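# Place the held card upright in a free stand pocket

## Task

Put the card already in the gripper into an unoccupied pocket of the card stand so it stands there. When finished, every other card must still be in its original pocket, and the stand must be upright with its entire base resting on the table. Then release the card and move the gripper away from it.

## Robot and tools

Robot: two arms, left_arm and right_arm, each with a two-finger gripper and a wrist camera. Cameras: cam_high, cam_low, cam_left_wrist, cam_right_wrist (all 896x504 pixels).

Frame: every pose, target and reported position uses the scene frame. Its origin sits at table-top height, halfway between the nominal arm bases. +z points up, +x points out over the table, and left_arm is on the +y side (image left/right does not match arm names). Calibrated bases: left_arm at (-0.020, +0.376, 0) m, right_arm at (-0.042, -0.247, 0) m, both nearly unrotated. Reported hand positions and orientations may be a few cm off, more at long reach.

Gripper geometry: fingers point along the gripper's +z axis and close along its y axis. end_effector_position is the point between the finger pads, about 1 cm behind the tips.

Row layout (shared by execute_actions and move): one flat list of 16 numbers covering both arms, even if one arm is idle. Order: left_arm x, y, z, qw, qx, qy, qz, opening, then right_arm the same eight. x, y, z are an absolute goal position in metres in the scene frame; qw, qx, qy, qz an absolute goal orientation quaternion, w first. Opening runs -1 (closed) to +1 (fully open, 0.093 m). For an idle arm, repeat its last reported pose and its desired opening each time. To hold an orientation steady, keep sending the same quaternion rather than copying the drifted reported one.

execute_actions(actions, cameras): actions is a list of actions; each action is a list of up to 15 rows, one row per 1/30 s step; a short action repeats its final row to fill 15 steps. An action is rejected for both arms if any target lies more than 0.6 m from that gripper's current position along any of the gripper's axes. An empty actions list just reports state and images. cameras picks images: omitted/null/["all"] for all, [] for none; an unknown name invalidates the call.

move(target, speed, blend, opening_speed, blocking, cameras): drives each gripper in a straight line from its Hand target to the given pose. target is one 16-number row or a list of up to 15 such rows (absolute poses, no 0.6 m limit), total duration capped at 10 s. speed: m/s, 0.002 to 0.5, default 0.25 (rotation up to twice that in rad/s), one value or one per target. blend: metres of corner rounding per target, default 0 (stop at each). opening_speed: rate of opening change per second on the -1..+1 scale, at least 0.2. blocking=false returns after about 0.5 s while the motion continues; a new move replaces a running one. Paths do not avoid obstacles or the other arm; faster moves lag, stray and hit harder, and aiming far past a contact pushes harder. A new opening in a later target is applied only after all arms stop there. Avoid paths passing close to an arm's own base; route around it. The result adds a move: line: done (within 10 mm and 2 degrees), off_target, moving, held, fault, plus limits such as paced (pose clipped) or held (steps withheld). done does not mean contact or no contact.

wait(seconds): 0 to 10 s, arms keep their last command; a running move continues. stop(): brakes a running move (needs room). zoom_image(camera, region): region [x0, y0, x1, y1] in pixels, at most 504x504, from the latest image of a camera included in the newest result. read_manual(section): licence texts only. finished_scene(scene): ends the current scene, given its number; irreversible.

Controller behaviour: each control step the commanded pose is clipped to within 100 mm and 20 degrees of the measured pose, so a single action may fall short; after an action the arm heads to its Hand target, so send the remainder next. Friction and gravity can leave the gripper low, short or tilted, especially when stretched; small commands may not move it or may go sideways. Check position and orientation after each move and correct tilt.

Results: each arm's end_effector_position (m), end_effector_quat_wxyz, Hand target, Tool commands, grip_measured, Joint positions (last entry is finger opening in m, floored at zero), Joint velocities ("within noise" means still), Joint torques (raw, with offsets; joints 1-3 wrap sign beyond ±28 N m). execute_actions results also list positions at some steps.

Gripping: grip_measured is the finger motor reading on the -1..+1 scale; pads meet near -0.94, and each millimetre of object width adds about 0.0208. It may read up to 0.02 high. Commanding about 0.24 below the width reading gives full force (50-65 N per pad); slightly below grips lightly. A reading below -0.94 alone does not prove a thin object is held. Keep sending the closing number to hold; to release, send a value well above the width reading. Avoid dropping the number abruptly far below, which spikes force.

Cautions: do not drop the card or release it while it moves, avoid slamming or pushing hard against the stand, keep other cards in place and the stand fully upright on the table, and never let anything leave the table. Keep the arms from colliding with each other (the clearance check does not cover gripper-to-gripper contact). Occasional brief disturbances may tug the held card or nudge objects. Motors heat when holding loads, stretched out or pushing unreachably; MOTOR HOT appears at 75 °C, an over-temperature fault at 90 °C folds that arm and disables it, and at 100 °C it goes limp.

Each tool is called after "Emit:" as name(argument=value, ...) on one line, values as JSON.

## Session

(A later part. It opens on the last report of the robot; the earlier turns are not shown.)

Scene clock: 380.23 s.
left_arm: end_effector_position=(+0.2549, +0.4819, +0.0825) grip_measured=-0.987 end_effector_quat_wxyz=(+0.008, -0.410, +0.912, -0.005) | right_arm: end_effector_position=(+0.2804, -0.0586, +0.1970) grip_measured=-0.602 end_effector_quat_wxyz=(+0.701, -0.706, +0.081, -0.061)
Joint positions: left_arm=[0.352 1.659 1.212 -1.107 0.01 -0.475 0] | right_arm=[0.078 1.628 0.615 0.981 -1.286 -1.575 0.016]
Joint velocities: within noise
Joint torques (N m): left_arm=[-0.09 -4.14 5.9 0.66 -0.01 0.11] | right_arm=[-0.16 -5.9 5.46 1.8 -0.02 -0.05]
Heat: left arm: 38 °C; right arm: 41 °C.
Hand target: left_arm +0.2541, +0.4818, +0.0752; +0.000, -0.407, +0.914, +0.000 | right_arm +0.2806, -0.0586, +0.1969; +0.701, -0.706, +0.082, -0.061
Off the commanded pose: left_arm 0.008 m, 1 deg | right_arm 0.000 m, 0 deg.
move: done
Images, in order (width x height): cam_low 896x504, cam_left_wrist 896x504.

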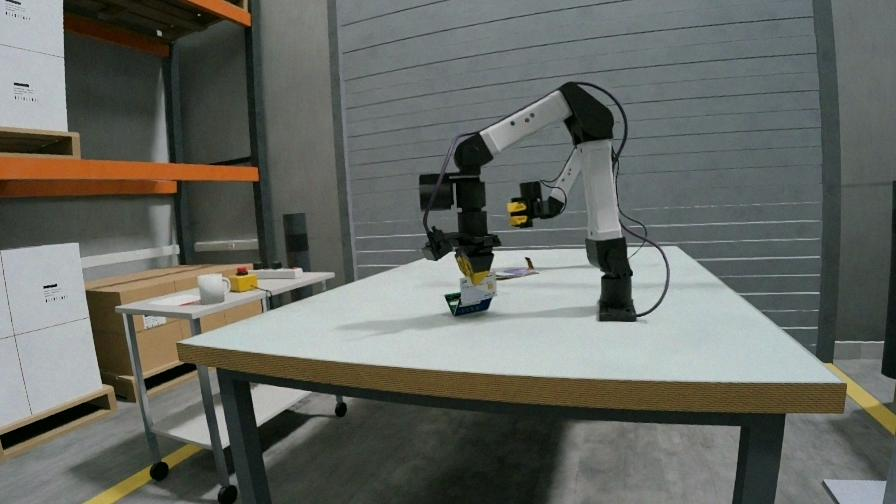

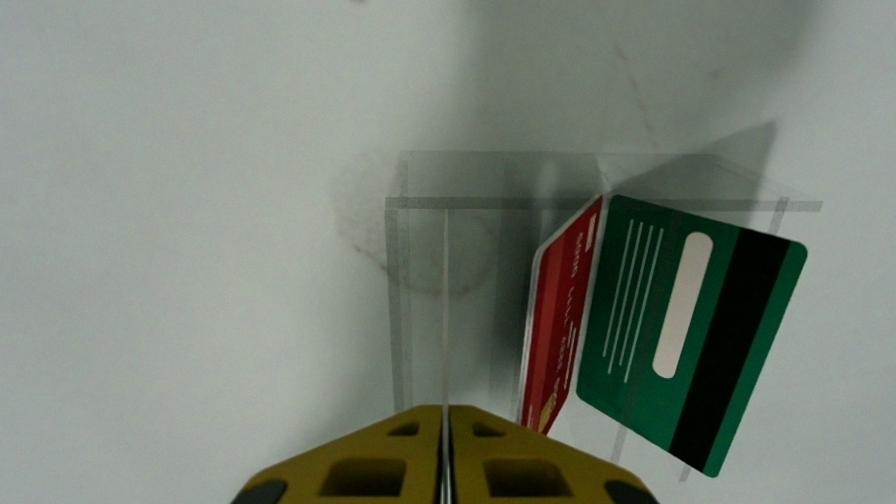

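Emit:
move(target=[0.2537,0.478,0.05,0,-0.4067,0.9135,0,-1,0.2806,-0.0586,0.1968,0.701,-0.706,0.082,-0.061,-0.6], speed=0.05, cameras=["cam_low","cam_left_wrist"])

Emit:
zoom_image(camera="cam_left_wrist", region=[340, 0, 760, 420])

Emit:
zoom_image(camera="cam_low", region=[420, 190, 550, 330])

Scene clock: 395.53 s.
left_arm: end_effector_position=(+0.2552, +0.4784, +0.0577) grip_measured=-0.987 end_effector_quat_wxyz=(+0.009, -0.405, +0.914, -0.005) | right_arm: end_effector_position=(+0.2804, -0.0586, +0.1970) grip_measured=-0.602 end_effector_quat_wxyz=(+0.701, -0.706, +0.081, -0.061)
Joint positions: left_arm=[0.34 1.678 1.132 -1.006 0.01 -0.475 0] | right_arm=[0.078 1.628 0.615 0.981 -1.286 -1.575 0.016]
Joint velocities: within noise
Joint torques (N m): left_arm=[-0.12 -4.11 5.74 0.68 -0.01 0.01] | right_arm=[-0.17 -5.89 5.48 1.79 -0.02 -0.05]
Heat: left arm: 38 °C; right arm: 41 °C.
Hand target: left_arm +0.2536, +0.4779, +0.0501; +0.000, -0.407, +0.914, +0.000 | right_arm +0.2806, -0.0586, +0.1969; +0.701, -0.706, +0.082, -0.061
Off the commanded pose: left_arm 0.008 m, 1 deg | right_arm 0.000 m, 0 deg.
move: done
Images, in order (width x height): cam_low 896x504, cam_left_wrist 896x504.

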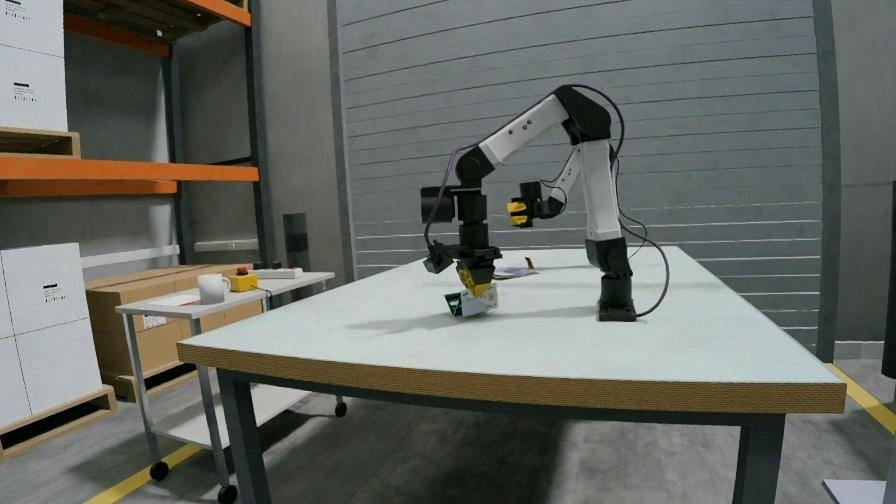

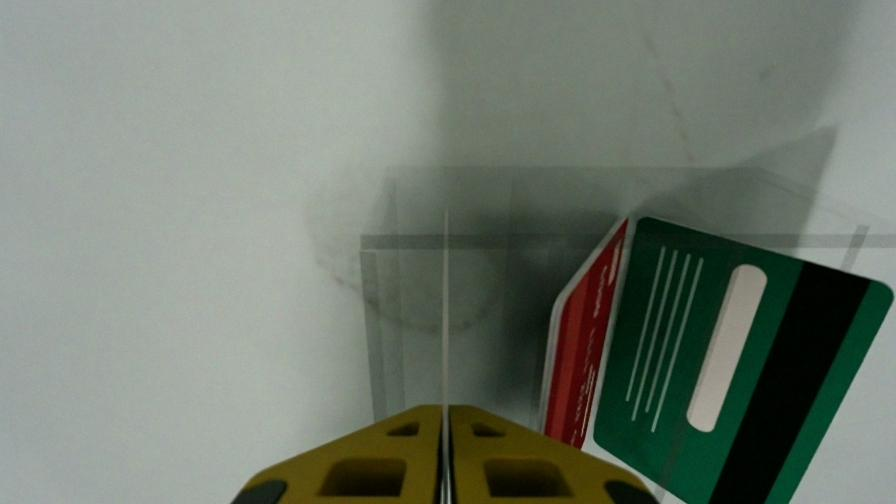

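Scaled by 1.200 from the camera's 896x504 image, which has a finer 1280x720 frame.

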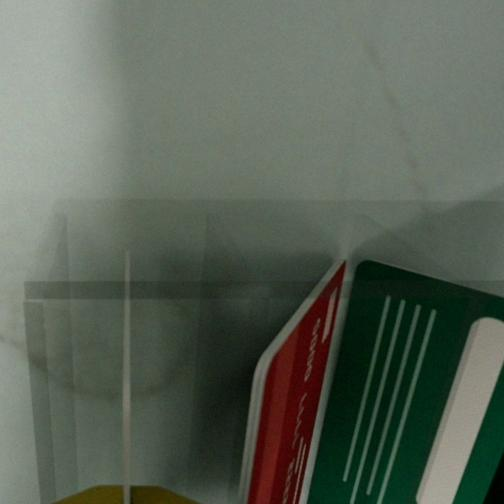

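Scaled by 3.600 from the camera's 896x504 image, which has a finer 1280x720 frame.

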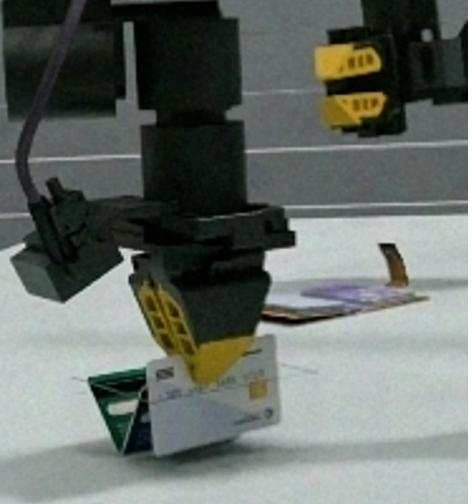

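Emit:
move(target=[0.2537,0.478,0.044,0,-0.4067,0.9135,0,-1,0.2806,-0.0586,0.1968,0.701,-0.706,0.082,-0.061,-0.6], speed=0.02, cameras=["cam_low","cam_left_wrist"])

Emit:
zoom_image(camera="cam_low", region=[440, 270, 520, 330])

Scene clock: 404.77 s.
left_arm: end_effector_position=(+0.2557, +0.4785, +0.0522) grip_measured=-0.987 end_effector_quat_wxyz=(+0.010, -0.405, +0.914, -0.005) | right_arm: end_effector_position=(+0.2804, -0.0586, +0.1970) grip_measured=-0.602 end_effector_quat_wxyz=(+0.701, -0.706, +0.081, -0.061)
Joint positions: left_arm=[0.34 1.685 1.117 -0.982 0.01 -0.475 0] | right_arm=[0.078 1.628 0.615 0.981 -1.286 -1.575 0.016]
Joint velocities: within noise
Joint torques (N m): left_arm=[-0.12 -4.08 5.63 0.65 -0.01 0.01] | right_arm=[-0.16 -5.9 5.48 1.8 -0.02 -0.06]
Heat: left arm: 38 °C; right arm: 40 °C.
Hand target: left_arm +0.2536, +0.4779, +0.0442; +0.000, -0.407, +0.914, +0.000 | right_arm +0.2806, -0.0586, +0.1969; +0.701, -0.706, +0.082, -0.061
Off the commanded pose: left_arm 0.008 m, 1 deg | right_arm 0.000 m, 0 deg.
move: done
Images, in order (width x height): cam_low 896x504, cam_left_wrist 896x504.

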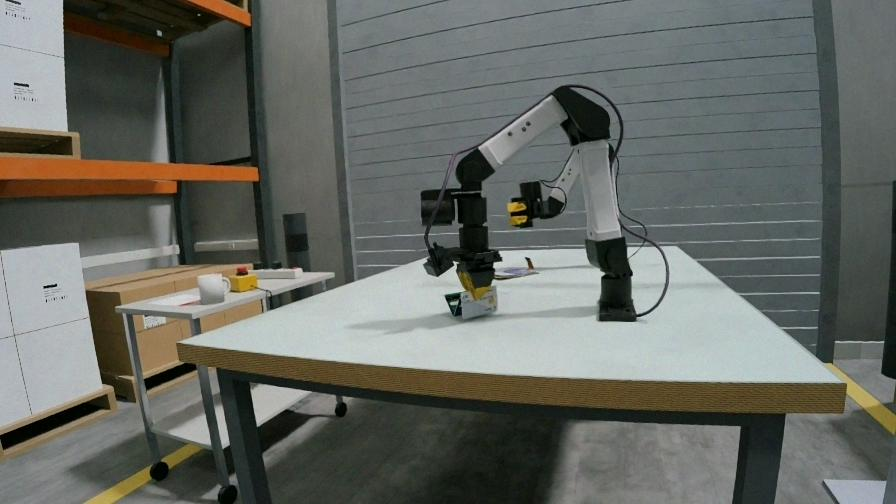

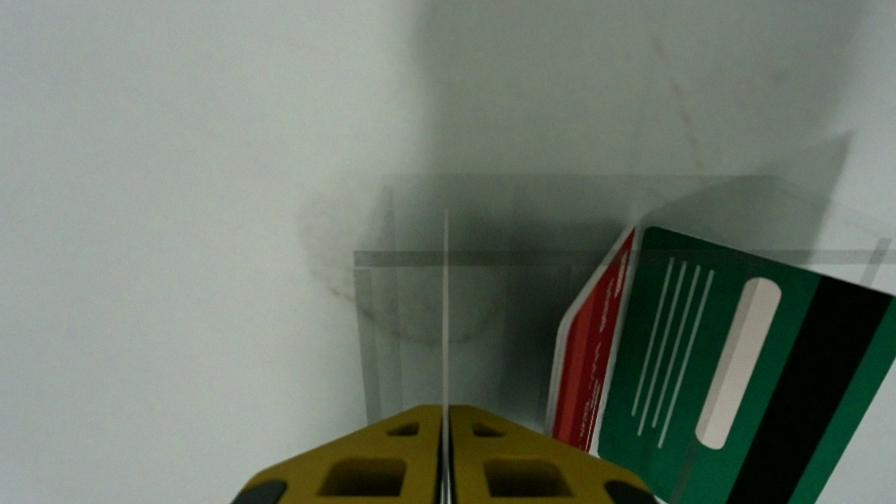

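Scaled by 6.300 from the camera's 896x504 image, which has a finer 1280x720 frame.

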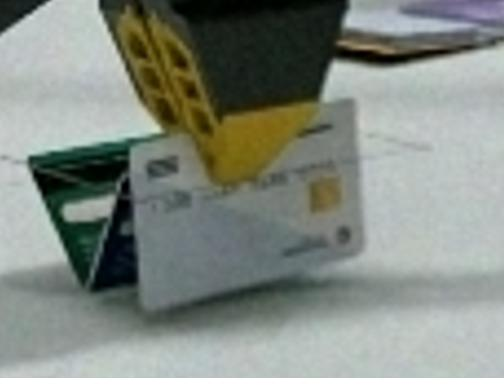

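Emit:
move(target=[0.2537,0.478,0.040,0,-0.4067,0.9135,0,-1,0.2806,-0.0586,0.1968,0.701,-0.706,0.082,-0.061,-0.6], speed=0.02, cameras=["cam_low"])

Emit:
zoom_image(camera="cam_low", region=[440, 270, 520, 330])

Emit:
move(target=[0.2537,0.478,0.037,0,-0.4067,0.9135,0,-1,0.2806,-0.0586,0.1968,0.701,-0.706,0.082,-0.061,-0.6], speed=0.02, cameras=["cam_low","cam_left_wrist"])

Emit:
zoom_image(camera="cam_low", region=[440, 270, 520, 330])

Scene clock: 410.93 s.
left_arm: end_effector_position=(+0.2559, +0.4786, +0.0483) grip_measured=-0.987 end_effector_quat_wxyz=(+0.010, -0.405, +0.914, -0.005) | right_arm: end_effector_position=(+0.2804, -0.0586, +0.1970) grip_measured=-0.602 end_effector_quat_wxyz=(+0.701, -0.706, +0.081, -0.061)
Joint positions: left_arm=[0.34 1.69 1.107 -0.966 0.01 -0.475 0] | right_arm=[0.078 1.628 0.615 0.981 -1.286 -1.575 0.016]
Joint velocities: within noise
Joint torques (N m): left_arm=[-0.12 -4.08 5.59 0.59 -0.01 0.01] | right_arm=[-0.16 -5.89 5.48 1.8 -0.02 -0.06]
Heat: left arm: 38 °C; right arm: 40 °C.
Hand target: left_arm +0.2536, +0.4779, +0.0402; +0.000, -0.407, +0.914, +0.000 | right_arm +0.2806, -0.0586, +0.1969; +0.701, -0.706, +0.082, -0.061
Off the commanded pose: left_arm 0.009 m, 1 deg | right_arm 0.000 m, 0 deg.
move: done
Images, in order (width x height): cam_low 896x504.

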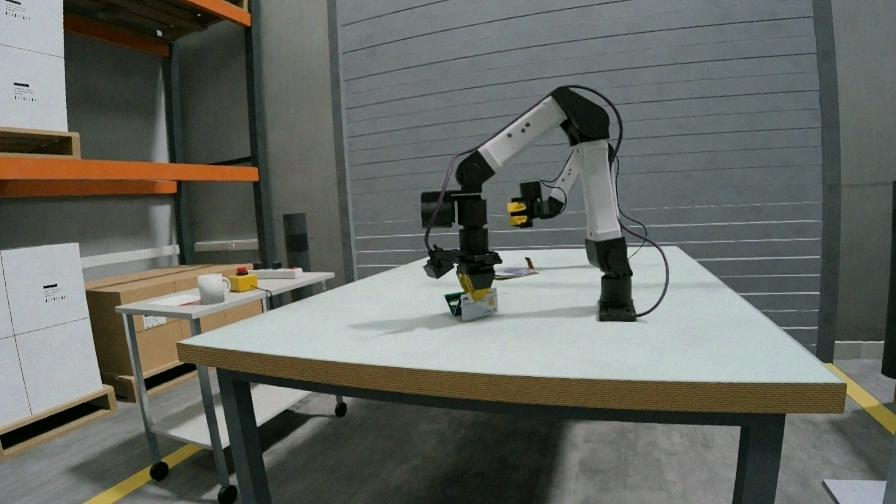

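Scaled by 6.300 from the camera's 896x504 image, which has a finer 1280x720 frame.

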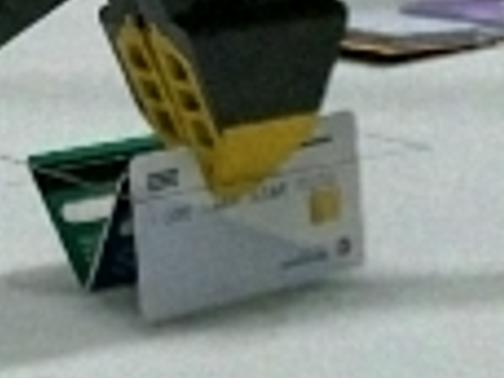

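Scene clock: 411.63 s.
left_arm: end_effector_position=(+0.2568, +0.4790, +0.0475) grip_measured=-0.987 end_effector_quat_wxyz=(+0.013, -0.405, +0.914, -0.005) | right_arm: end_effector_position=(+0.2804, -0.0586, +0.1970) grip_measured=-0.602 end_effector_quat_wxyz=(+0.701, -0.706, +0.081, -0.061)
Joint positions: left_arm=[0.34 1.69 1.103 -0.957 0.009 -0.475 0] | right_arm=[0.078 1.628 0.615 0.981 -1.286 -1.575 0.016]
Joint velocities: within noise
Joint torques (N m): left_arm=[-0.12 -3.78 5.2 0.7 0 0.01] | right_arm=[-0.16 -5.89 5.46 1.8 -0.02 -0.05]
Heat: left arm: 38 °C; right arm: 40 °C.
Hand target: left_arm +0.2534, +0.4778, +0.0373; +0.000, -0.406, +0.914, +0.000 | right_arm +0.2806, -0.0586, +0.1969; +0.701, -0.706, +0.082, -0.061
Off the commanded pose: left_arm 0.011 m, 2 deg | right_arm 0.000 m, 0 deg.
move: off_target (left_arm)
Images, in order (width x height): cam_low 896x504, cam_left_wrist 896x504.

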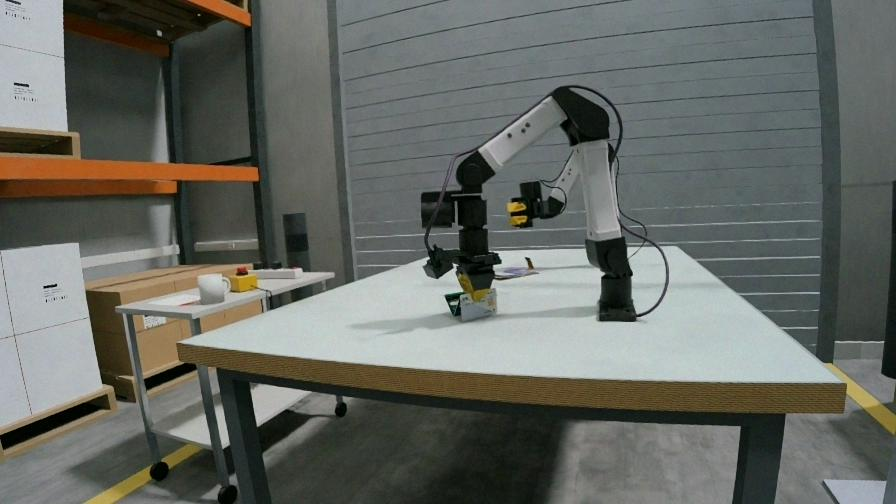

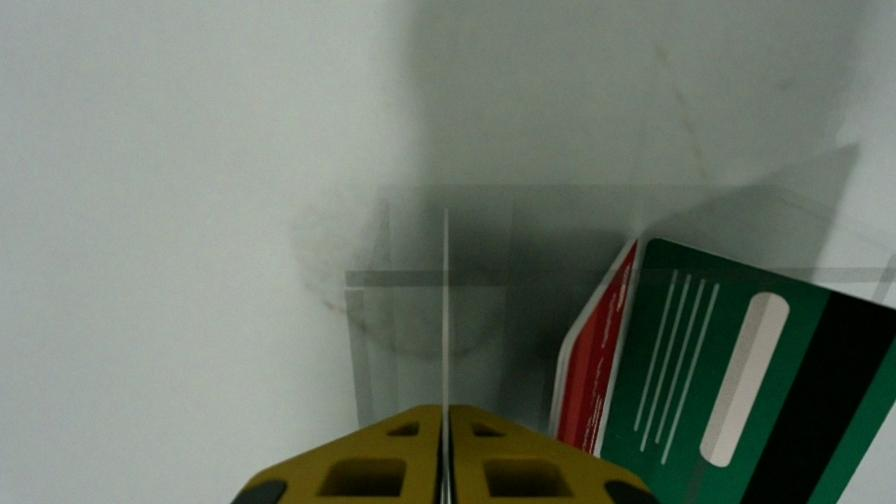

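Scaled by 6.300 from the camera's 896x504 image, which has a finer 1280x720 frame.

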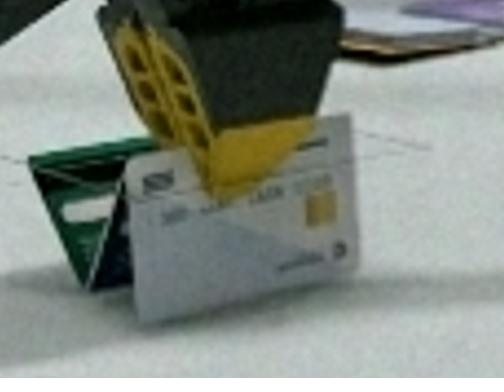

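Emit:
move(target=[[0.2537,0.478,0.0395,0,-0.4067,0.9135,0,-1,0.2806,-0.0586,0.1968,0.701,-0.706,0.082,-0.061,-0.6],[0.2537,0.478,0.040,0,-0.4067,0.9135,0,-0.73,0.2806,-0.0586,0.1968,0.701,-0.706,0.082,-0.061,-0.6]], speed=0.02, opening_speed=0.3, cameras=["cam_low","cam_left_wrist"])

Emit:
zoom_image(camera="cam_low", region=[440, 270, 520, 330])

Scene clock: 422.63 s.
left_arm: end_effector_position=(+0.2570, +0.4787, +0.0475) grip_measured=-0.733 end_effector_quat_wxyz=(+0.013, -0.405, +0.914, -0.005) | right_arm: end_effector_position=(+0.2804, -0.0586, +0.1970) grip_measured=-0.602 end_effector_quat_wxyz=(+0.701, -0.706, +0.081, -0.061)
Joint positions: left_arm=[0.339 1.69 1.103 -0.957 0.008 -0.475 0.01] | right_arm=[0.078 1.628 0.615 0.981 -1.286 -1.575 0.016]
Joint velocities: within noise
Joint torques (N m): left_arm=[0.01 -4.05 5.94 0.58 0 0.01] | right_arm=[-0.16 -5.9 5.48 1.79 -0.02 -0.05]
Heat: left arm: 37 °C; right arm: 40 °C.
Hand target: left_arm +0.2536, +0.4780, +0.0402; +0.000, -0.407, +0.914, +0.000 | right_arm +0.2806, -0.0586, +0.1969; +0.701, -0.706, +0.082, -0.061
Off the commanded pose: left_arm 0.008 m, 2 deg | right_arm 0.000 m, 0 deg.
move: done
Images, in order (width x height): cam_low 896x504, cam_left_wrist 896x504.

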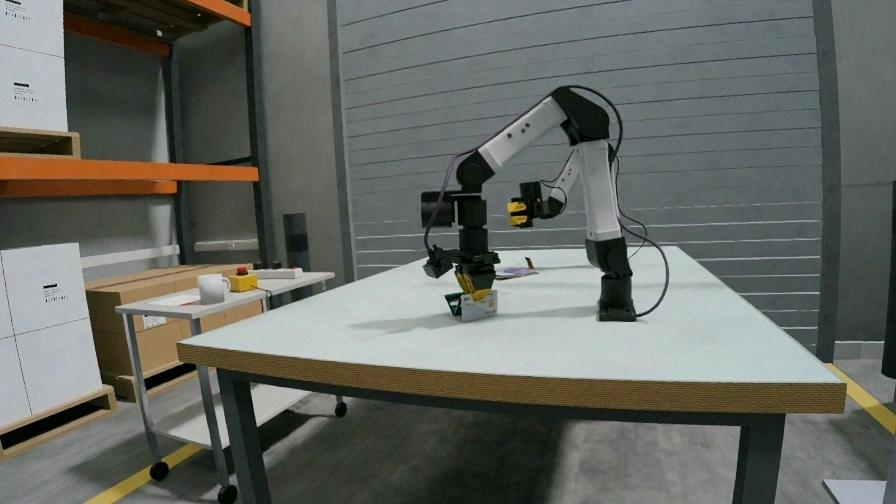

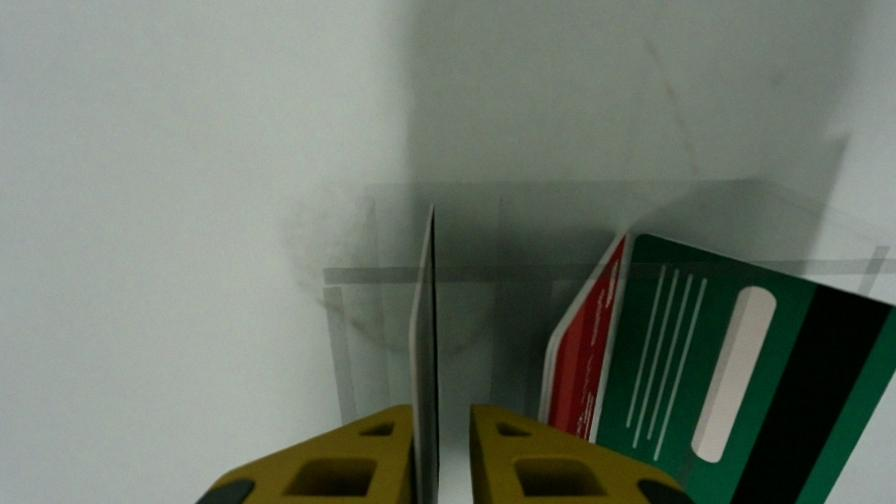

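Scaled by 6.300 from the camera's 896x504 image, which has a finer 1280x720 frame.

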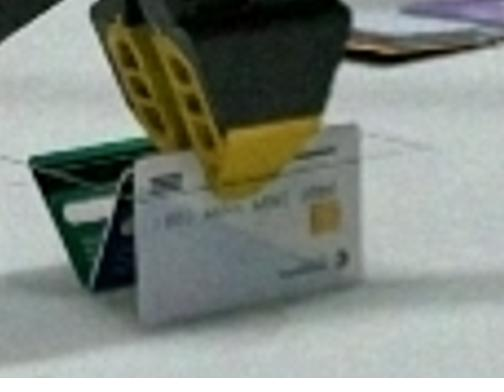

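Emit:
move(target=[[0.2537,0.478,0.09,0,-0.4067,0.9135,0,-0.73,0.2806,-0.0586,0.1968,0.701,-0.706,0.082,-0.061,-0.6],[0.2537,0.478,0.16,0,-0.4067,0.9135,0,-0.73,0.2806,-0.0586,0.1968,0.701,-0.706,0.082,-0.061,-0.6]], speed=[0.04,0.15], blend=0.01)

Emit:
zoom_image(camera="cam_low", region=[440, 270, 520, 330])

Scene clock: 436.40 s.
left_arm: end_effector_position=(+0.2556, +0.4782, +0.1524) grip_measured=-0.732 end_effector_quat_wxyz=(-0.006, -0.405, +0.914, -0.004) | right_arm: end_effector_position=(+0.2804, -0.0586, +0.1970) grip_measured=-0.602 end_effector_quat_wxyz=(+0.701, -0.706, +0.081, -0.061)
Joint positions: left_arm=[0.339 1.665 1.498 -1.415 0.008 -0.475 0.01] | right_arm=[0.078 1.628 0.615 0.981 -1.286 -1.575 0.016]
Joint velocities: within noise
Joint torques (N m): left_arm=[0.03 -6.8 7.95 0.31 -0.01 0.01] | right_arm=[-0.16 -5.9 5.48 1.8 -0.02 -0.05]
Heat: left arm: 37 °C; right arm: 40 °C.
Hand target: left_arm +0.2536, +0.4780, +0.1598; +0.000, -0.407, +0.914, +0.000 | right_arm +0.2806, -0.0586, +0.1969; +0.701, -0.706, +0.082, -0.061
Off the commanded pose: left_arm 0.008 m, 1 deg | right_arm 0.000 m, 0 deg.
move: done

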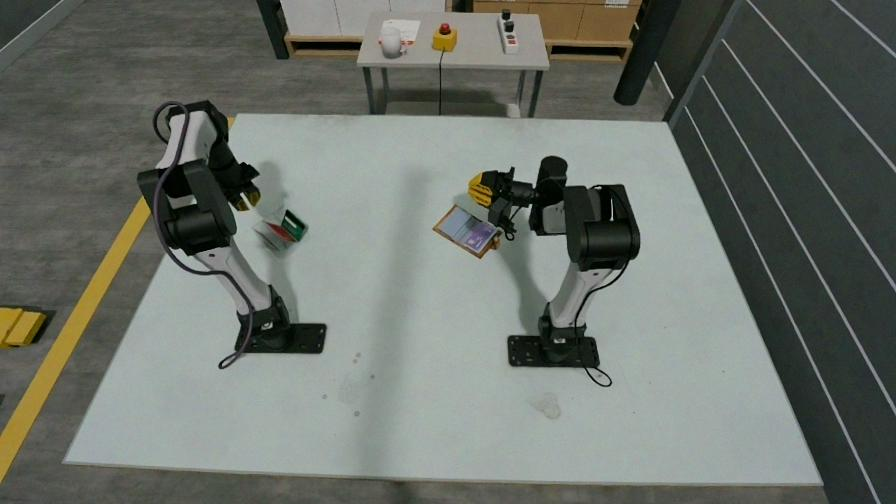

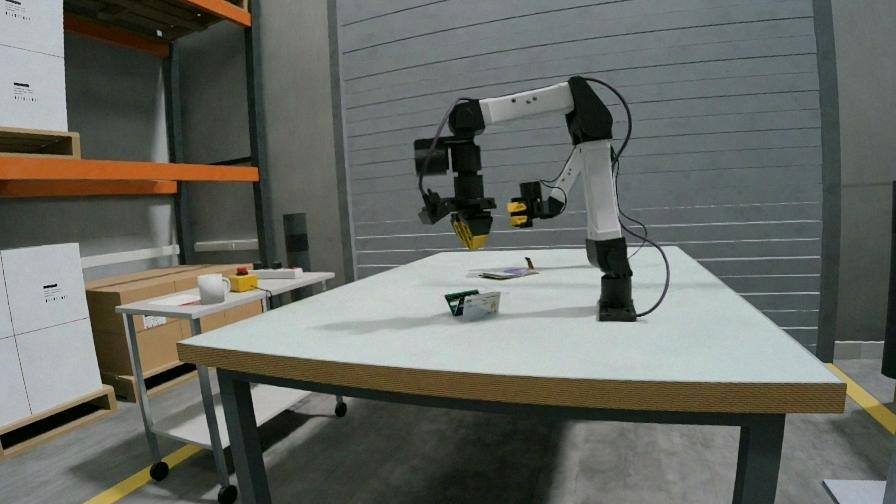

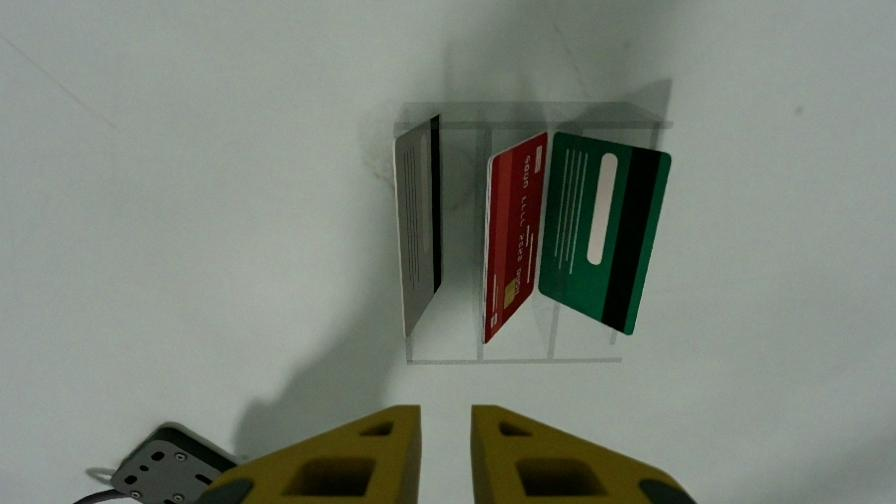

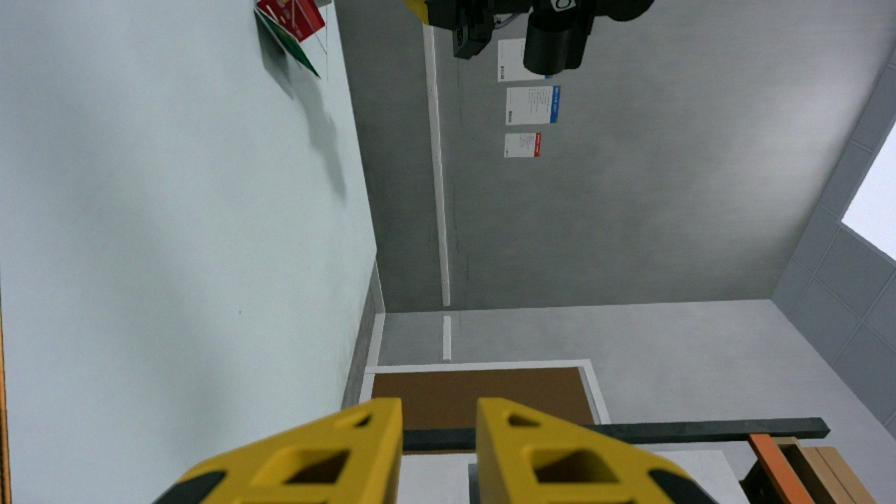

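Scaled by 6.300 from the camera's 896x504 image, which has a finer 1280x720 frame.

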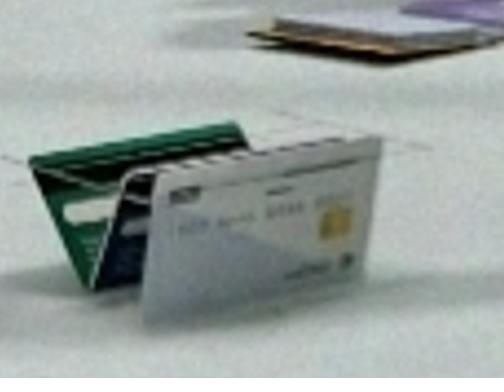

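Success. On to the next scene.

Emit:
finished_scene(scene=1)

The scene is finished: the task was done.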